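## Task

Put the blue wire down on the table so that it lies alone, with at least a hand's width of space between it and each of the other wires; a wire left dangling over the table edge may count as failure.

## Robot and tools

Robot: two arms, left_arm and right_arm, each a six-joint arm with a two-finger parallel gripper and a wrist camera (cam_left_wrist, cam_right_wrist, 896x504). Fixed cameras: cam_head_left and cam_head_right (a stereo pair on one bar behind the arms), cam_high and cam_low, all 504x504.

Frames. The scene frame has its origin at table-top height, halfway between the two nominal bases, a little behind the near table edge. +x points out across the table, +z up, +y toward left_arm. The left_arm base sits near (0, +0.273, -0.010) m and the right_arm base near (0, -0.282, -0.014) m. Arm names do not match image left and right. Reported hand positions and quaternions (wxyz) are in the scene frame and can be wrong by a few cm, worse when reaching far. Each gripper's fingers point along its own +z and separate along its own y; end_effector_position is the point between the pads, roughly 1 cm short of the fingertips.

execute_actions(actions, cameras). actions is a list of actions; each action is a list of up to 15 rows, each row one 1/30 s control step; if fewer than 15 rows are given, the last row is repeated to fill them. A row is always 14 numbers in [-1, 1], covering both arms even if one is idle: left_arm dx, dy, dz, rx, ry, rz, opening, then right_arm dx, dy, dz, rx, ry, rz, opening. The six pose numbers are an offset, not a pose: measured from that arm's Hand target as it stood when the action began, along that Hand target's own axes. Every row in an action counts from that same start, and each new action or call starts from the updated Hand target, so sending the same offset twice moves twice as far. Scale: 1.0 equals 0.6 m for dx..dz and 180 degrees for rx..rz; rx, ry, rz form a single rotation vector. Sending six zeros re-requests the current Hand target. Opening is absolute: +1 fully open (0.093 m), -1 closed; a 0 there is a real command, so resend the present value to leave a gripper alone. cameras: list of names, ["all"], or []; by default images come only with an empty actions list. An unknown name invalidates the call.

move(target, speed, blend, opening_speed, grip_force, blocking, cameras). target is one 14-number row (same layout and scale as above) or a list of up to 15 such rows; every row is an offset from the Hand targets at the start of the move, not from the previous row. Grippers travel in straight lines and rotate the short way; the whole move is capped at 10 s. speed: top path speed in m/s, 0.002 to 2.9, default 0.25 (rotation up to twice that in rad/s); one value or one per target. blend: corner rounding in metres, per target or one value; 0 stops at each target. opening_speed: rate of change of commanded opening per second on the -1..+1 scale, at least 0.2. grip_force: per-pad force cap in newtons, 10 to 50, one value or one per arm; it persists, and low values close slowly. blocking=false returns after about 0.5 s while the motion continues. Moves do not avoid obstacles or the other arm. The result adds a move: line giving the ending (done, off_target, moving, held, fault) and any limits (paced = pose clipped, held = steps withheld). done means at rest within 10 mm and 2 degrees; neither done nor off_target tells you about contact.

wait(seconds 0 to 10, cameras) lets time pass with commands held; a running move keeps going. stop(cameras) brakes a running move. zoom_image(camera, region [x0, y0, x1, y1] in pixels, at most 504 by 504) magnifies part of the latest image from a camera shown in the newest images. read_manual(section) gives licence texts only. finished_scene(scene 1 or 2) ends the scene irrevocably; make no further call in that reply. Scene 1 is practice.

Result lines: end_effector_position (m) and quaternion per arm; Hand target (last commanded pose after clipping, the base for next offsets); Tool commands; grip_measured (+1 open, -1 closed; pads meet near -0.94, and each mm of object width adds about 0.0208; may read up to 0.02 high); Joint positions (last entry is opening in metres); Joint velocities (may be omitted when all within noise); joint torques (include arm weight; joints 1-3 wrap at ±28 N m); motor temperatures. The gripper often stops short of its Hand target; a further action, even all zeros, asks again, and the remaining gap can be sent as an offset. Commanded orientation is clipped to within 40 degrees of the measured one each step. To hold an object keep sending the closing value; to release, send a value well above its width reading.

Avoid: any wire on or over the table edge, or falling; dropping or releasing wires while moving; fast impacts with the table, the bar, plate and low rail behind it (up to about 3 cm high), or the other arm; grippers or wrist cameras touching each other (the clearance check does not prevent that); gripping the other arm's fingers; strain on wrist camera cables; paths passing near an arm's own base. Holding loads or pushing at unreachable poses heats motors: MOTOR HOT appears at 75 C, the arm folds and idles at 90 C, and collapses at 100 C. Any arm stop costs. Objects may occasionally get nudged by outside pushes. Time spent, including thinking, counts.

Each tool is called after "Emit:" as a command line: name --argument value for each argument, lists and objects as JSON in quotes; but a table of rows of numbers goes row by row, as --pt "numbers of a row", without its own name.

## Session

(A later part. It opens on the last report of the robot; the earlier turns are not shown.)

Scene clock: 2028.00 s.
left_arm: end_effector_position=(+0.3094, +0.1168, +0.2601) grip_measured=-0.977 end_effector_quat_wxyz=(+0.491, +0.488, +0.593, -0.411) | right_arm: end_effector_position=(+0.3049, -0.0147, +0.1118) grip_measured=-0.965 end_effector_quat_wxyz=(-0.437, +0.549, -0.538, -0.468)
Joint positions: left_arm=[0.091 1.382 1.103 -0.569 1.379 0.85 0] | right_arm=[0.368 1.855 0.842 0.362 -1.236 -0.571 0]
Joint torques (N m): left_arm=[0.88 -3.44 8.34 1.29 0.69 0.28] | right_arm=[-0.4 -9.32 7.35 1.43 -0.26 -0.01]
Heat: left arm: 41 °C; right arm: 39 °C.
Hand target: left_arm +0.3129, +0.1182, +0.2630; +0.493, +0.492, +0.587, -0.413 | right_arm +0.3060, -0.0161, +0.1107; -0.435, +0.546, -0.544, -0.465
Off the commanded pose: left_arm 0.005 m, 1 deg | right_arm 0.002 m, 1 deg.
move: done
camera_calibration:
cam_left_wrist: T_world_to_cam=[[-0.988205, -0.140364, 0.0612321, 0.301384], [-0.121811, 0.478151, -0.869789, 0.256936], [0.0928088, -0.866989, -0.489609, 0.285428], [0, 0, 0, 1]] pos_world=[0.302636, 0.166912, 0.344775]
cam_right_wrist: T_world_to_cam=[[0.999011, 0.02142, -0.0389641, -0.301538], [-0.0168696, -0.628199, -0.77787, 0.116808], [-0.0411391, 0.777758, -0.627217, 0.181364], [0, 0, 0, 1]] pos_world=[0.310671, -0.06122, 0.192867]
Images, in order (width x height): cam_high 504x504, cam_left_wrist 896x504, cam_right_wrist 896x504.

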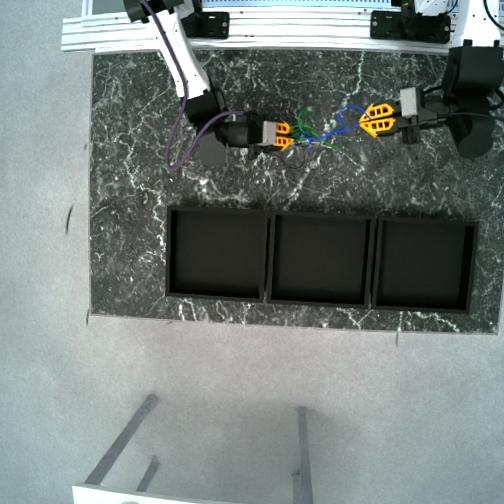

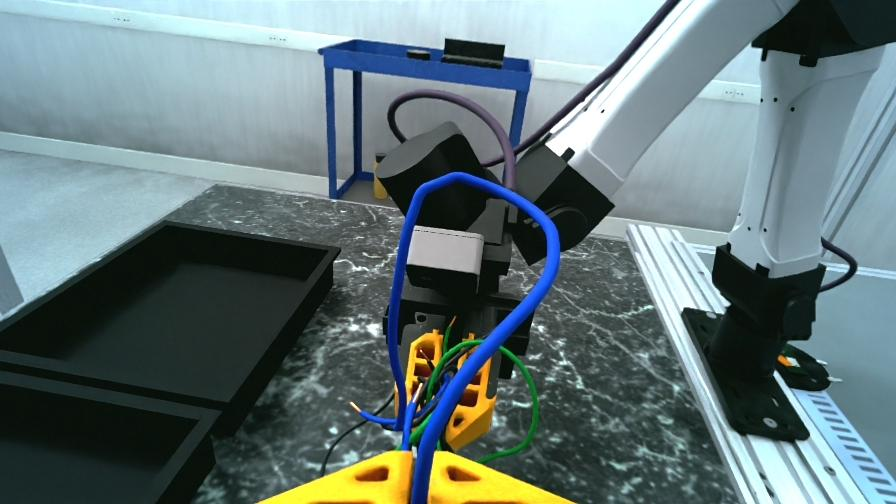

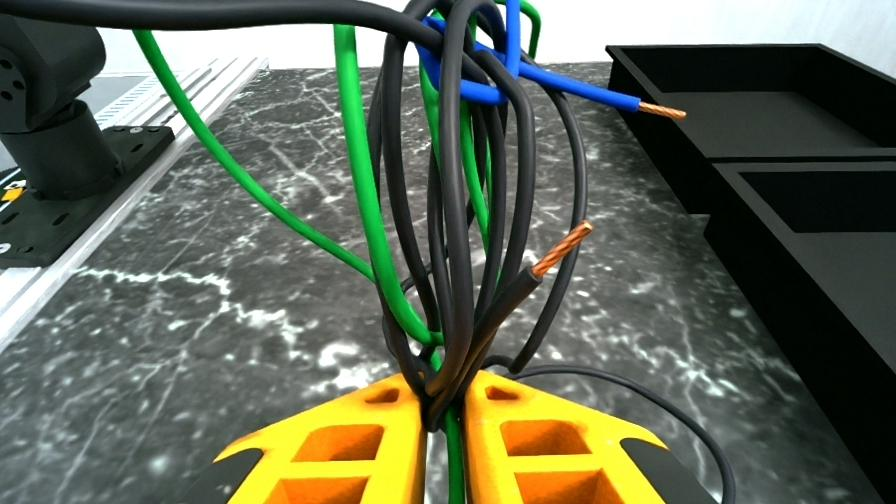

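Emit:
move --target '[-0.08, 0.0, -0.15, 0, 0, 0, -1.0, 0, 0, 0, 0, 0, 0, -1.0]' --speed 0.06 --cameras '["cam_left_wrist", "cam_right_wrist", "cam_high"]'

Emit:
zoom_image --camera "cam_right_wrist" --region '[360, 0, 700, 260]'

Emit:
zoom_image --camera "cam_left_wrist" --region '[330, 200, 630, 504]'

Scene clock: 2066.50 s.
left_arm: end_effector_position=(+0.2985, +0.1940, +0.3218) grip_measured=-0.977 end_effector_quat_wxyz=(+0.532, +0.435, +0.628, -0.366) | right_arm: end_effector_position=(+0.3049, -0.0147, +0.1118) grip_measured=-0.965 end_effector_quat_wxyz=(-0.437, +0.549, -0.538, -0.468)
Joint positions: left_arm=[0.395 1.5 1.504 -1.572 1.442 1.584 0] | right_arm=[0.368 1.855 0.842 0.362 -1.236 -0.571 0]
Joint torques (N m): left_arm=[1.22 -4.83 7.35 0.2 0.65 0.29] | right_arm=[-0.43 -9.32 7.35 1.43 -0.26 -0.01]
Heat: left arm: 45 °C; right arm: 39 °C.
Hand target: left_arm +0.2989, +0.1972, +0.3259; +0.492, +0.492, +0.587, -0.413 | right_arm +0.3060, -0.0161, +0.1107; -0.435, +0.546, -0.544, -0.465
Off the commanded pose: left_arm 0.005 m, 11 deg | right_arm 0.002 m, 1 deg.
joint sent to its limit (left arm) — joint 4 (wrist pitch), lower limit. The joint targets are off in orientation, not in position.
move: off_target (left_arm)
camera_calibration:
cam_left_wrist: T_world_to_cam=[[-0.949304, -0.310511, 0.0490487, 0.322959], [-0.190165, 0.442984, -0.876129, 0.30172], [0.25032, -0.84104, -0.479574, 0.328186], [0, 0, 0, 1]] pos_world=[0.281811, 0.242643, 0.405894]
cam_right_wrist: T_world_to_cam=[[0.999011, 0.02142, -0.0389641, -0.301538], [-0.0168696, -0.628199, -0.77787, 0.116808], [-0.0411391, 0.777758, -0.627217, 0.181364], [0, 0, 0, 1]] pos_world=[0.310671, -0.06122, 0.192867]
Images, in order (width x height): cam_high 504x504, cam_left_wrist 896x504, cam_right_wrist 896x504.

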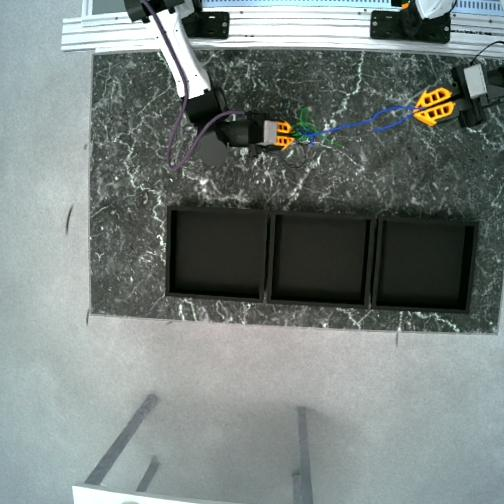

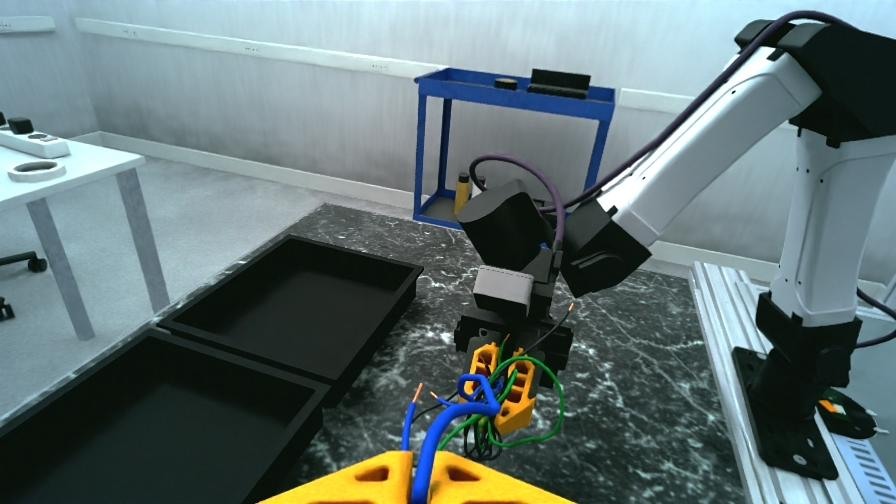

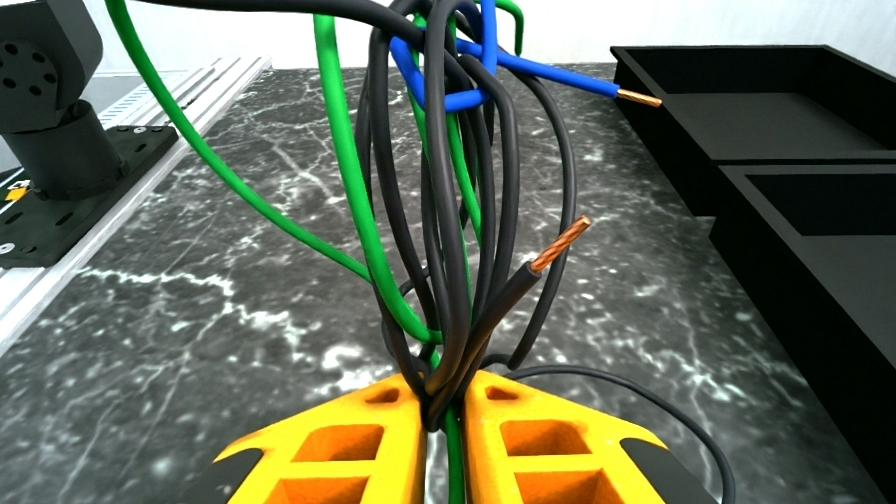

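Scaled by 1.482.

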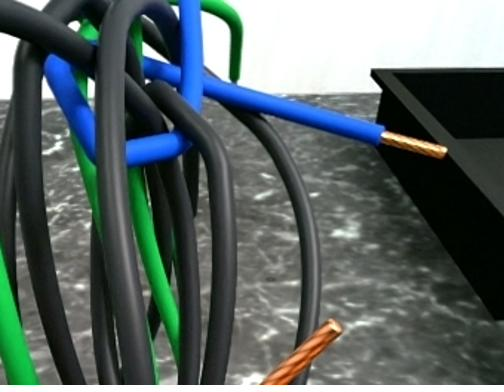

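Scaled by 1.658.

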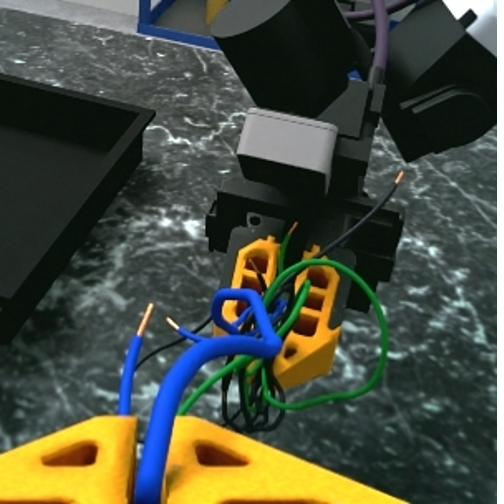

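Emit:
move --target '[0, 0, 0, 0, 0, 0, -1.0, 0.0378, 0.0058, -0.1964, 0, 0, 0, -1.0]' --speed 0.06 --cameras '["cam_left_wrist", "cam_right_wrist", "cam_high"]'

Emit:
zoom_image --camera "cam_right_wrist" --region '[360, 0, 700, 260]'

Emit:
zoom_image --camera "cam_high" --region '[230, 60, 480, 200]'

Scene clock: 2098.17 s.
left_arm: end_effector_position=(+0.2961, +0.1940, +0.3180) grip_measured=-0.977 end_effector_quat_wxyz=(+0.521, +0.435, +0.637, -0.366) | right_arm: end_effector_position=(+0.3008, -0.1346, +0.1109) grip_measured=-0.966 end_effector_quat_wxyz=(-0.433, +0.546, -0.547, -0.465)
Joint positions: left_arm=[0.396 1.5 1.504 -1.595 1.419 1.592 0] | right_arm=[0.001 1.988 1.175 -1.142 -1.34 -1.899 0]
Joint torques (N m): left_arm=[1.16 -4.86 7.45 0.44 0.85 0.2] | right_arm=[-0.55 -7.58 8.77 -0.45 -0.62 -0.15]
Heat: left arm: 42 °C; right arm: 39 °C.
Hand target: left_arm +0.2989, +0.1973, +0.3259; +0.493, +0.492, +0.587, -0.413 | right_arm +0.3060, -0.1361, +0.1109; -0.436, +0.546, -0.544, -0.465
Off the commanded pose: left_arm 0.009 m, 11 deg | right_arm 0.005 m, 0 deg.
joint read past its limit (left arm) — joint 4 (wrist pitch), lower limit.
joint sent to its limit (left arm) — joint 4 (wrist pitch), lower limit. The joint targets are off in orientation, not in position.
move: off_target (left_arm)
camera_calibration:
cam_left_wrist: T_world_to_cam=[[-0.948044, -0.31125, 0.065842, 0.315363], [-0.2101, 0.457131, -0.864228, 0.297312], [0.238892, -0.83316, -0.498774, 0.334979], [0, 0, 0, 1]] pos_world=[0.281419, 0.241337, 0.40326]
cam_right_wrist: T_world_to_cam=[[0.998646, 0.00878383, -0.0512652, -0.295119], [-0.033857, -0.638441, -0.768926, 0.0434119], [-0.0394839, 0.769621, -0.637279, 0.273388], [0, 0, 0, 1]] pos_world=[0.306984, -0.180097, 0.192476]
Images, in order (width x height): cam_high 504x504, cam_left_wrist 896x504, cam_right_wrist 896x504.

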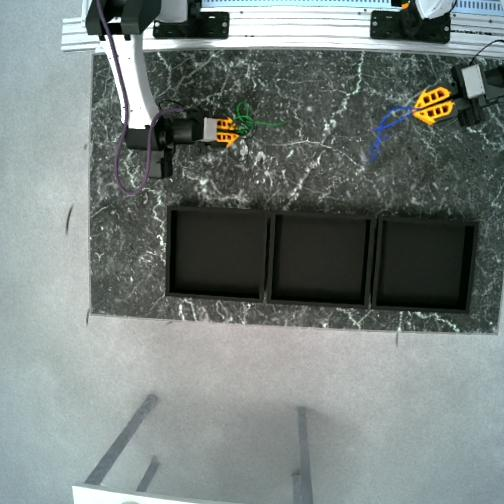

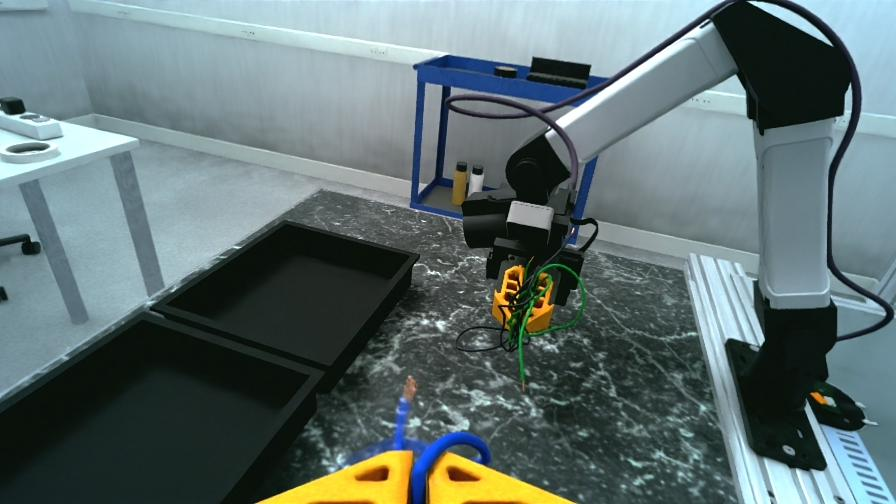

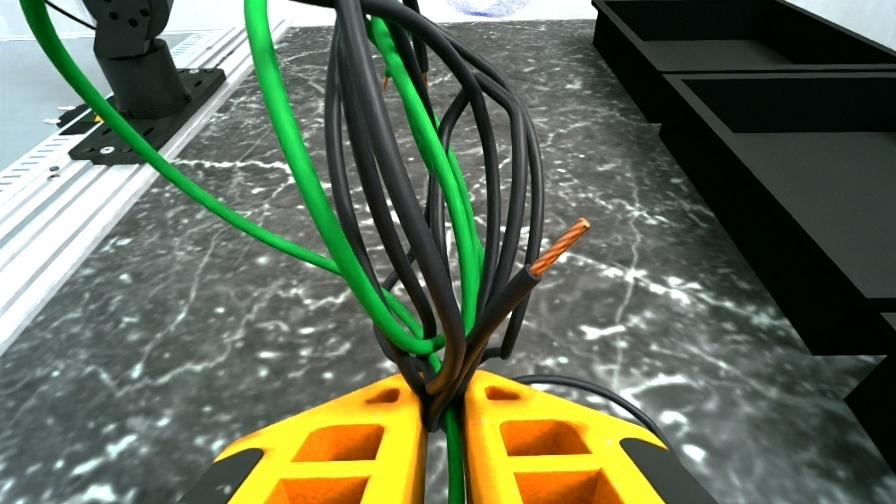

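Scaled by 1.482.

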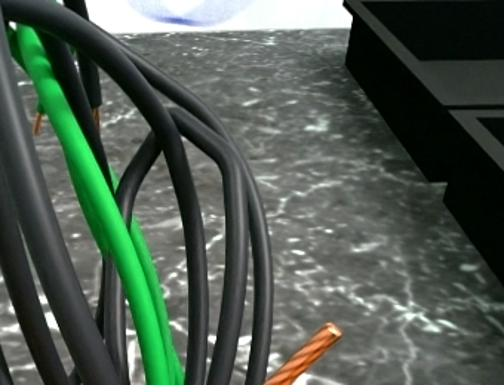

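Scaled by 2.016.

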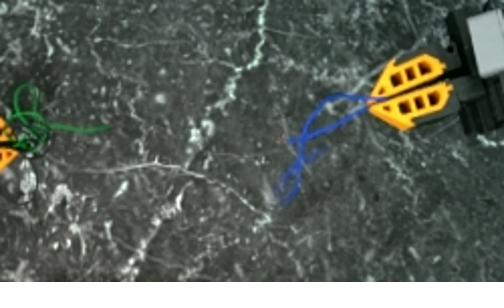

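Emit:
move --target '[0.4427, 0.0087, 0.04, -0.1922, 0.2396, -0.1224, -1.0, 0.1372, -0.003, -0.0077, 0, 0.278, 0, -1.0]' --speed 0.15 --cameras '["cam_left_wrist", "cam_right_wrist", "cam_high", "cam_head_left"]'

Scene clock: 2112.20 s.
left_arm: end_effector_position=(+0.3012, +0.2186, +0.0677) grip_measured=-0.977 end_effector_quat_wxyz=(+0.292, +0.333, +0.890, -0.105) | right_arm: end_effector_position=(+0.2981, -0.1554, +0.0284) grip_measured=-0.966 end_effector_quat_wxyz=(-0.155, +0.685, -0.678, -0.216)
Joint positions: left_arm=[0.106 1.285 0.711 -0.484 0.457 0.666 0] | right_arm=[0.189 1.875 1.167 -0.908 -0.522 -1.443 0]
Joint torques (N m): left_arm=[0.02 -2.85 5.38 1.66 0.14 -0.11] | right_arm=[0.43 -10.8 7.09 0.6 -0.1 0.1]
Heat: left arm: 42 °C; right arm: 38 °C.
Hand target: left_arm +0.2998, +0.2202, +0.0601; +0.282, +0.326, +0.897, -0.103 | right_arm +0.3060, -0.1562, +0.0310; -0.165, +0.691, -0.677, -0.190
Off the commanded pose: left_arm 0.008 m, 2 deg | right_arm 0.008 m, 3 deg.
move: off_target (right_arm)
camera_calibration:
cam_left_wrist: T_world_to_cam=[[-0.649604, -0.757773, 0.0616042, 0.352319], [-0.737637, 0.608565, -0.292472, 0.157876], [0.184137, -0.235433, -0.954288, 0.146068], [0, 0, 0, 1]] pos_world=[0.318426, 0.205289, 0.163861]
cam_right_wrist: T_world_to_cam=[[0.99702, 0.00820627, -0.0767097, -0.295391], [0.00559571, -0.9994, -0.0341848, -0.122008], [-0.0769442, 0.0336537, -0.996467, 0.143594], [0, 0, 0, 1]] pos_world=[0.306243, -0.124343, 0.116257]
Images, in order (width x height): cam_head_left 504x504, cam_high 504x504, cam_left_wrist 896x504, cam_right_wrist 896x504.

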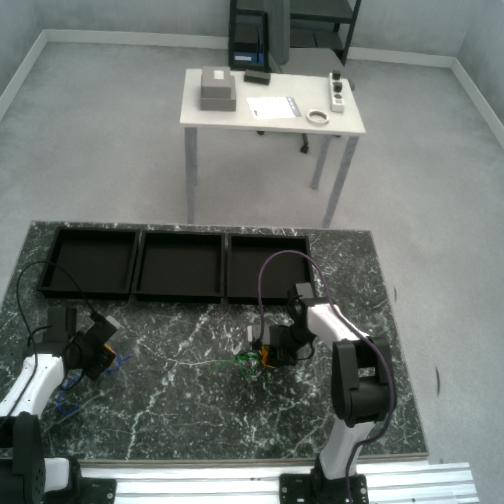

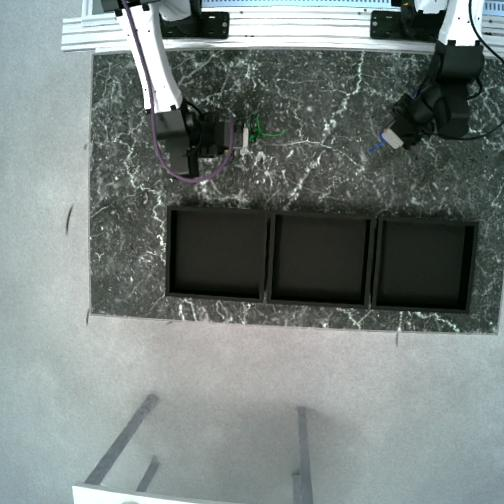

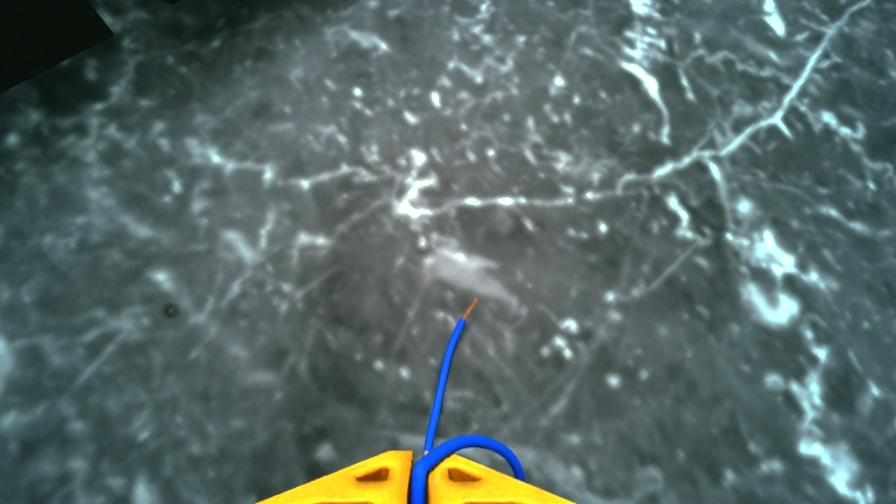

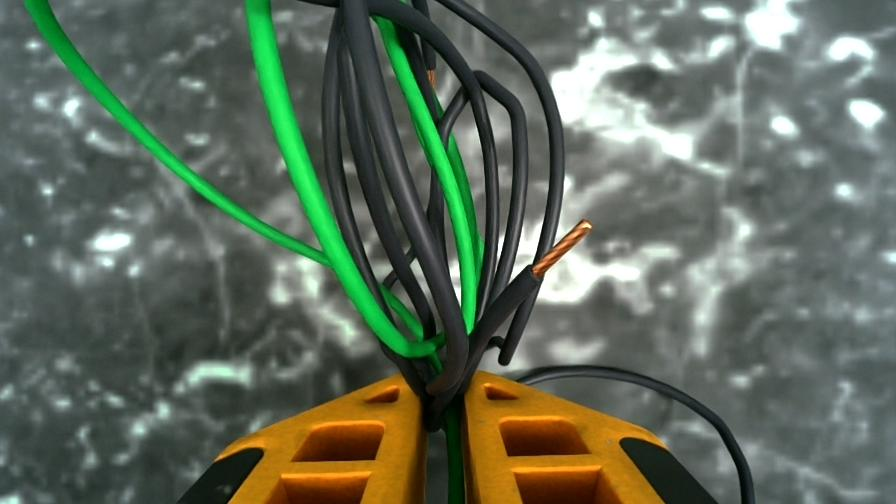

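Emit:
move --pt "0.0382 0 0.0548 0 0 0 -1.0 0.008 0 0.012 0 0 0 -1.0" --pt "0.0382 0 0.0548 0 0 0 -0.5 0.008 0 0.012 0 0 0 0.0" --pt "0.0382 0 -0.12 0 0 0 -0.5 0.008 0 -0.2 0 0 0 0.0" --speed '[0.06, 0.06, 0.15]' --opening_speed 0.8 --cameras '["cam_left_wrist", "cam_right_wrist", "cam_high", "cam_head_left", "cam_head_right"]'

Scene clock: 2135.37 s.
left_arm: end_effector_position=(+0.2519, +0.2583, +0.0966) grip_measured=-0.502 end_effector_quat_wxyz=(+0.272, +0.318, +0.902, -0.106) | right_arm: end_effector_position=(+0.3082, -0.2169, +0.1205) grip_measured=-0.001 end_effector_quat_wxyz=(-0.152, +0.684, -0.684, -0.205)
Joint positions: left_arm=[0.334 1.124 0.754 -0.837 0.531 0.879 0.021] | right_arm=[0.013 1.825 1.494 -1.366 -0.485 -1.629 0.045]
Joint torques (N m): left_arm=[1.09 -3.55 7.98 1.01 0.51 0.29] | right_arm=[-0.42 -11.02 10.09 -0.08 -0.31 -0.15]
Heat: left arm: 41 °C; right arm: 38 °C.
Hand target: left_arm +0.2538, +0.2587, +0.1059; +0.282, +0.326, +0.897, -0.103 | right_arm +0.3107, -0.2186, +0.1334; -0.164, +0.691, -0.677, -0.190
Off the commanded pose: left_arm 0.010 m, 2 deg | right_arm 0.013 m, 2 deg.
move: off_target (right_arm); target 2's new opening was sent with right_arm's hand 0.007 m and 3 deg from that target
camera_calibration:
cam_left_wrist: T_world_to_cam=[[-0.624361, -0.776219, 0.0875053, 0.344427], [-0.76741, 0.58862, -0.254183, 0.11473], [0.145795, -0.225855, -0.963189, 0.200151], [0, 0, 0, 1]] pos_world=[0.273911, 0.245023, 0.191806]
cam_right_wrist: T_world_to_cam=[[0.997746, -0.00502303, -0.0669125, -0.302233], [-0.00590491, -0.999898, -0.0129884, -0.179514], [-0.0668405, 0.0133543, -0.997674, 0.230937], [0, 0, 0, 1]] pos_world=[0.315928, -0.184098, 0.207845]
Images, in order (width x height): cam_head_left 504x504, cam_head_right 504x504, cam_high 504x504, cam_left_wrist 896x504, cam_right_wrist 896x504.

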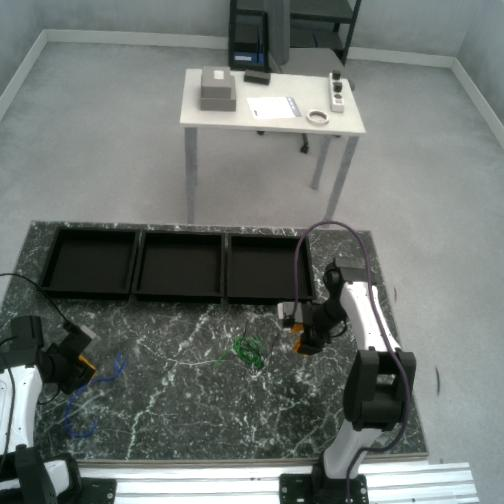

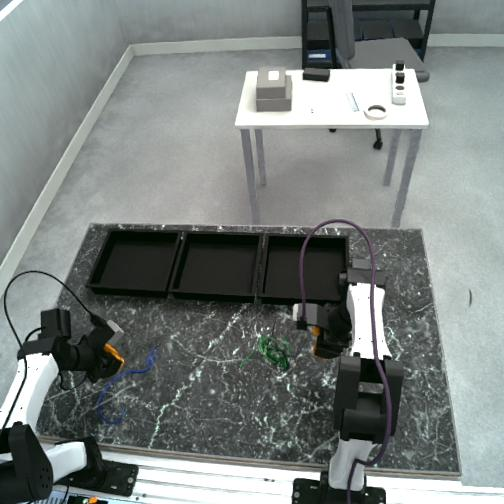

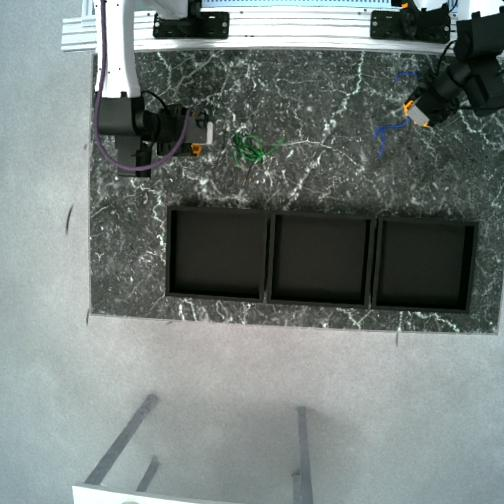

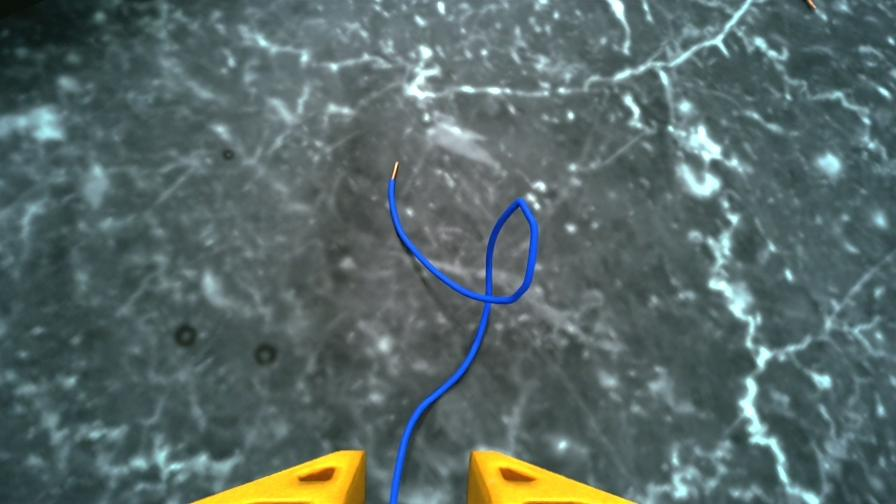

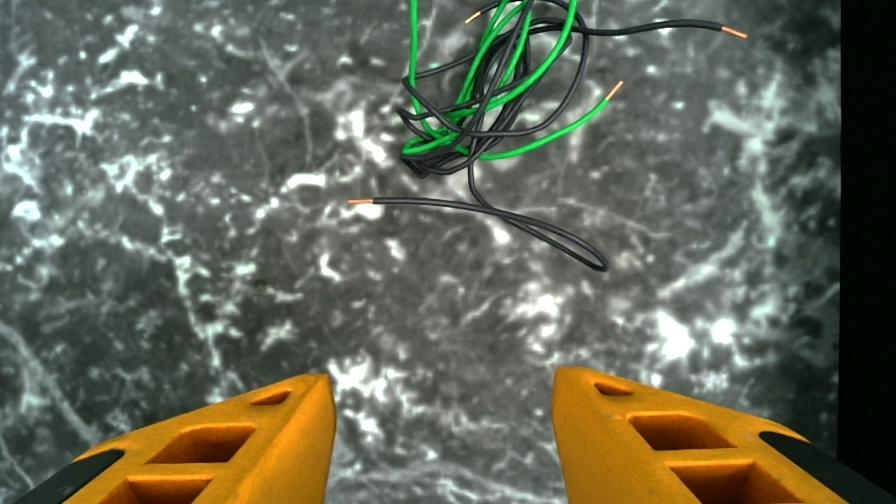

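Emit:
finished_scene --scene 1

The scene is finished: the task was done.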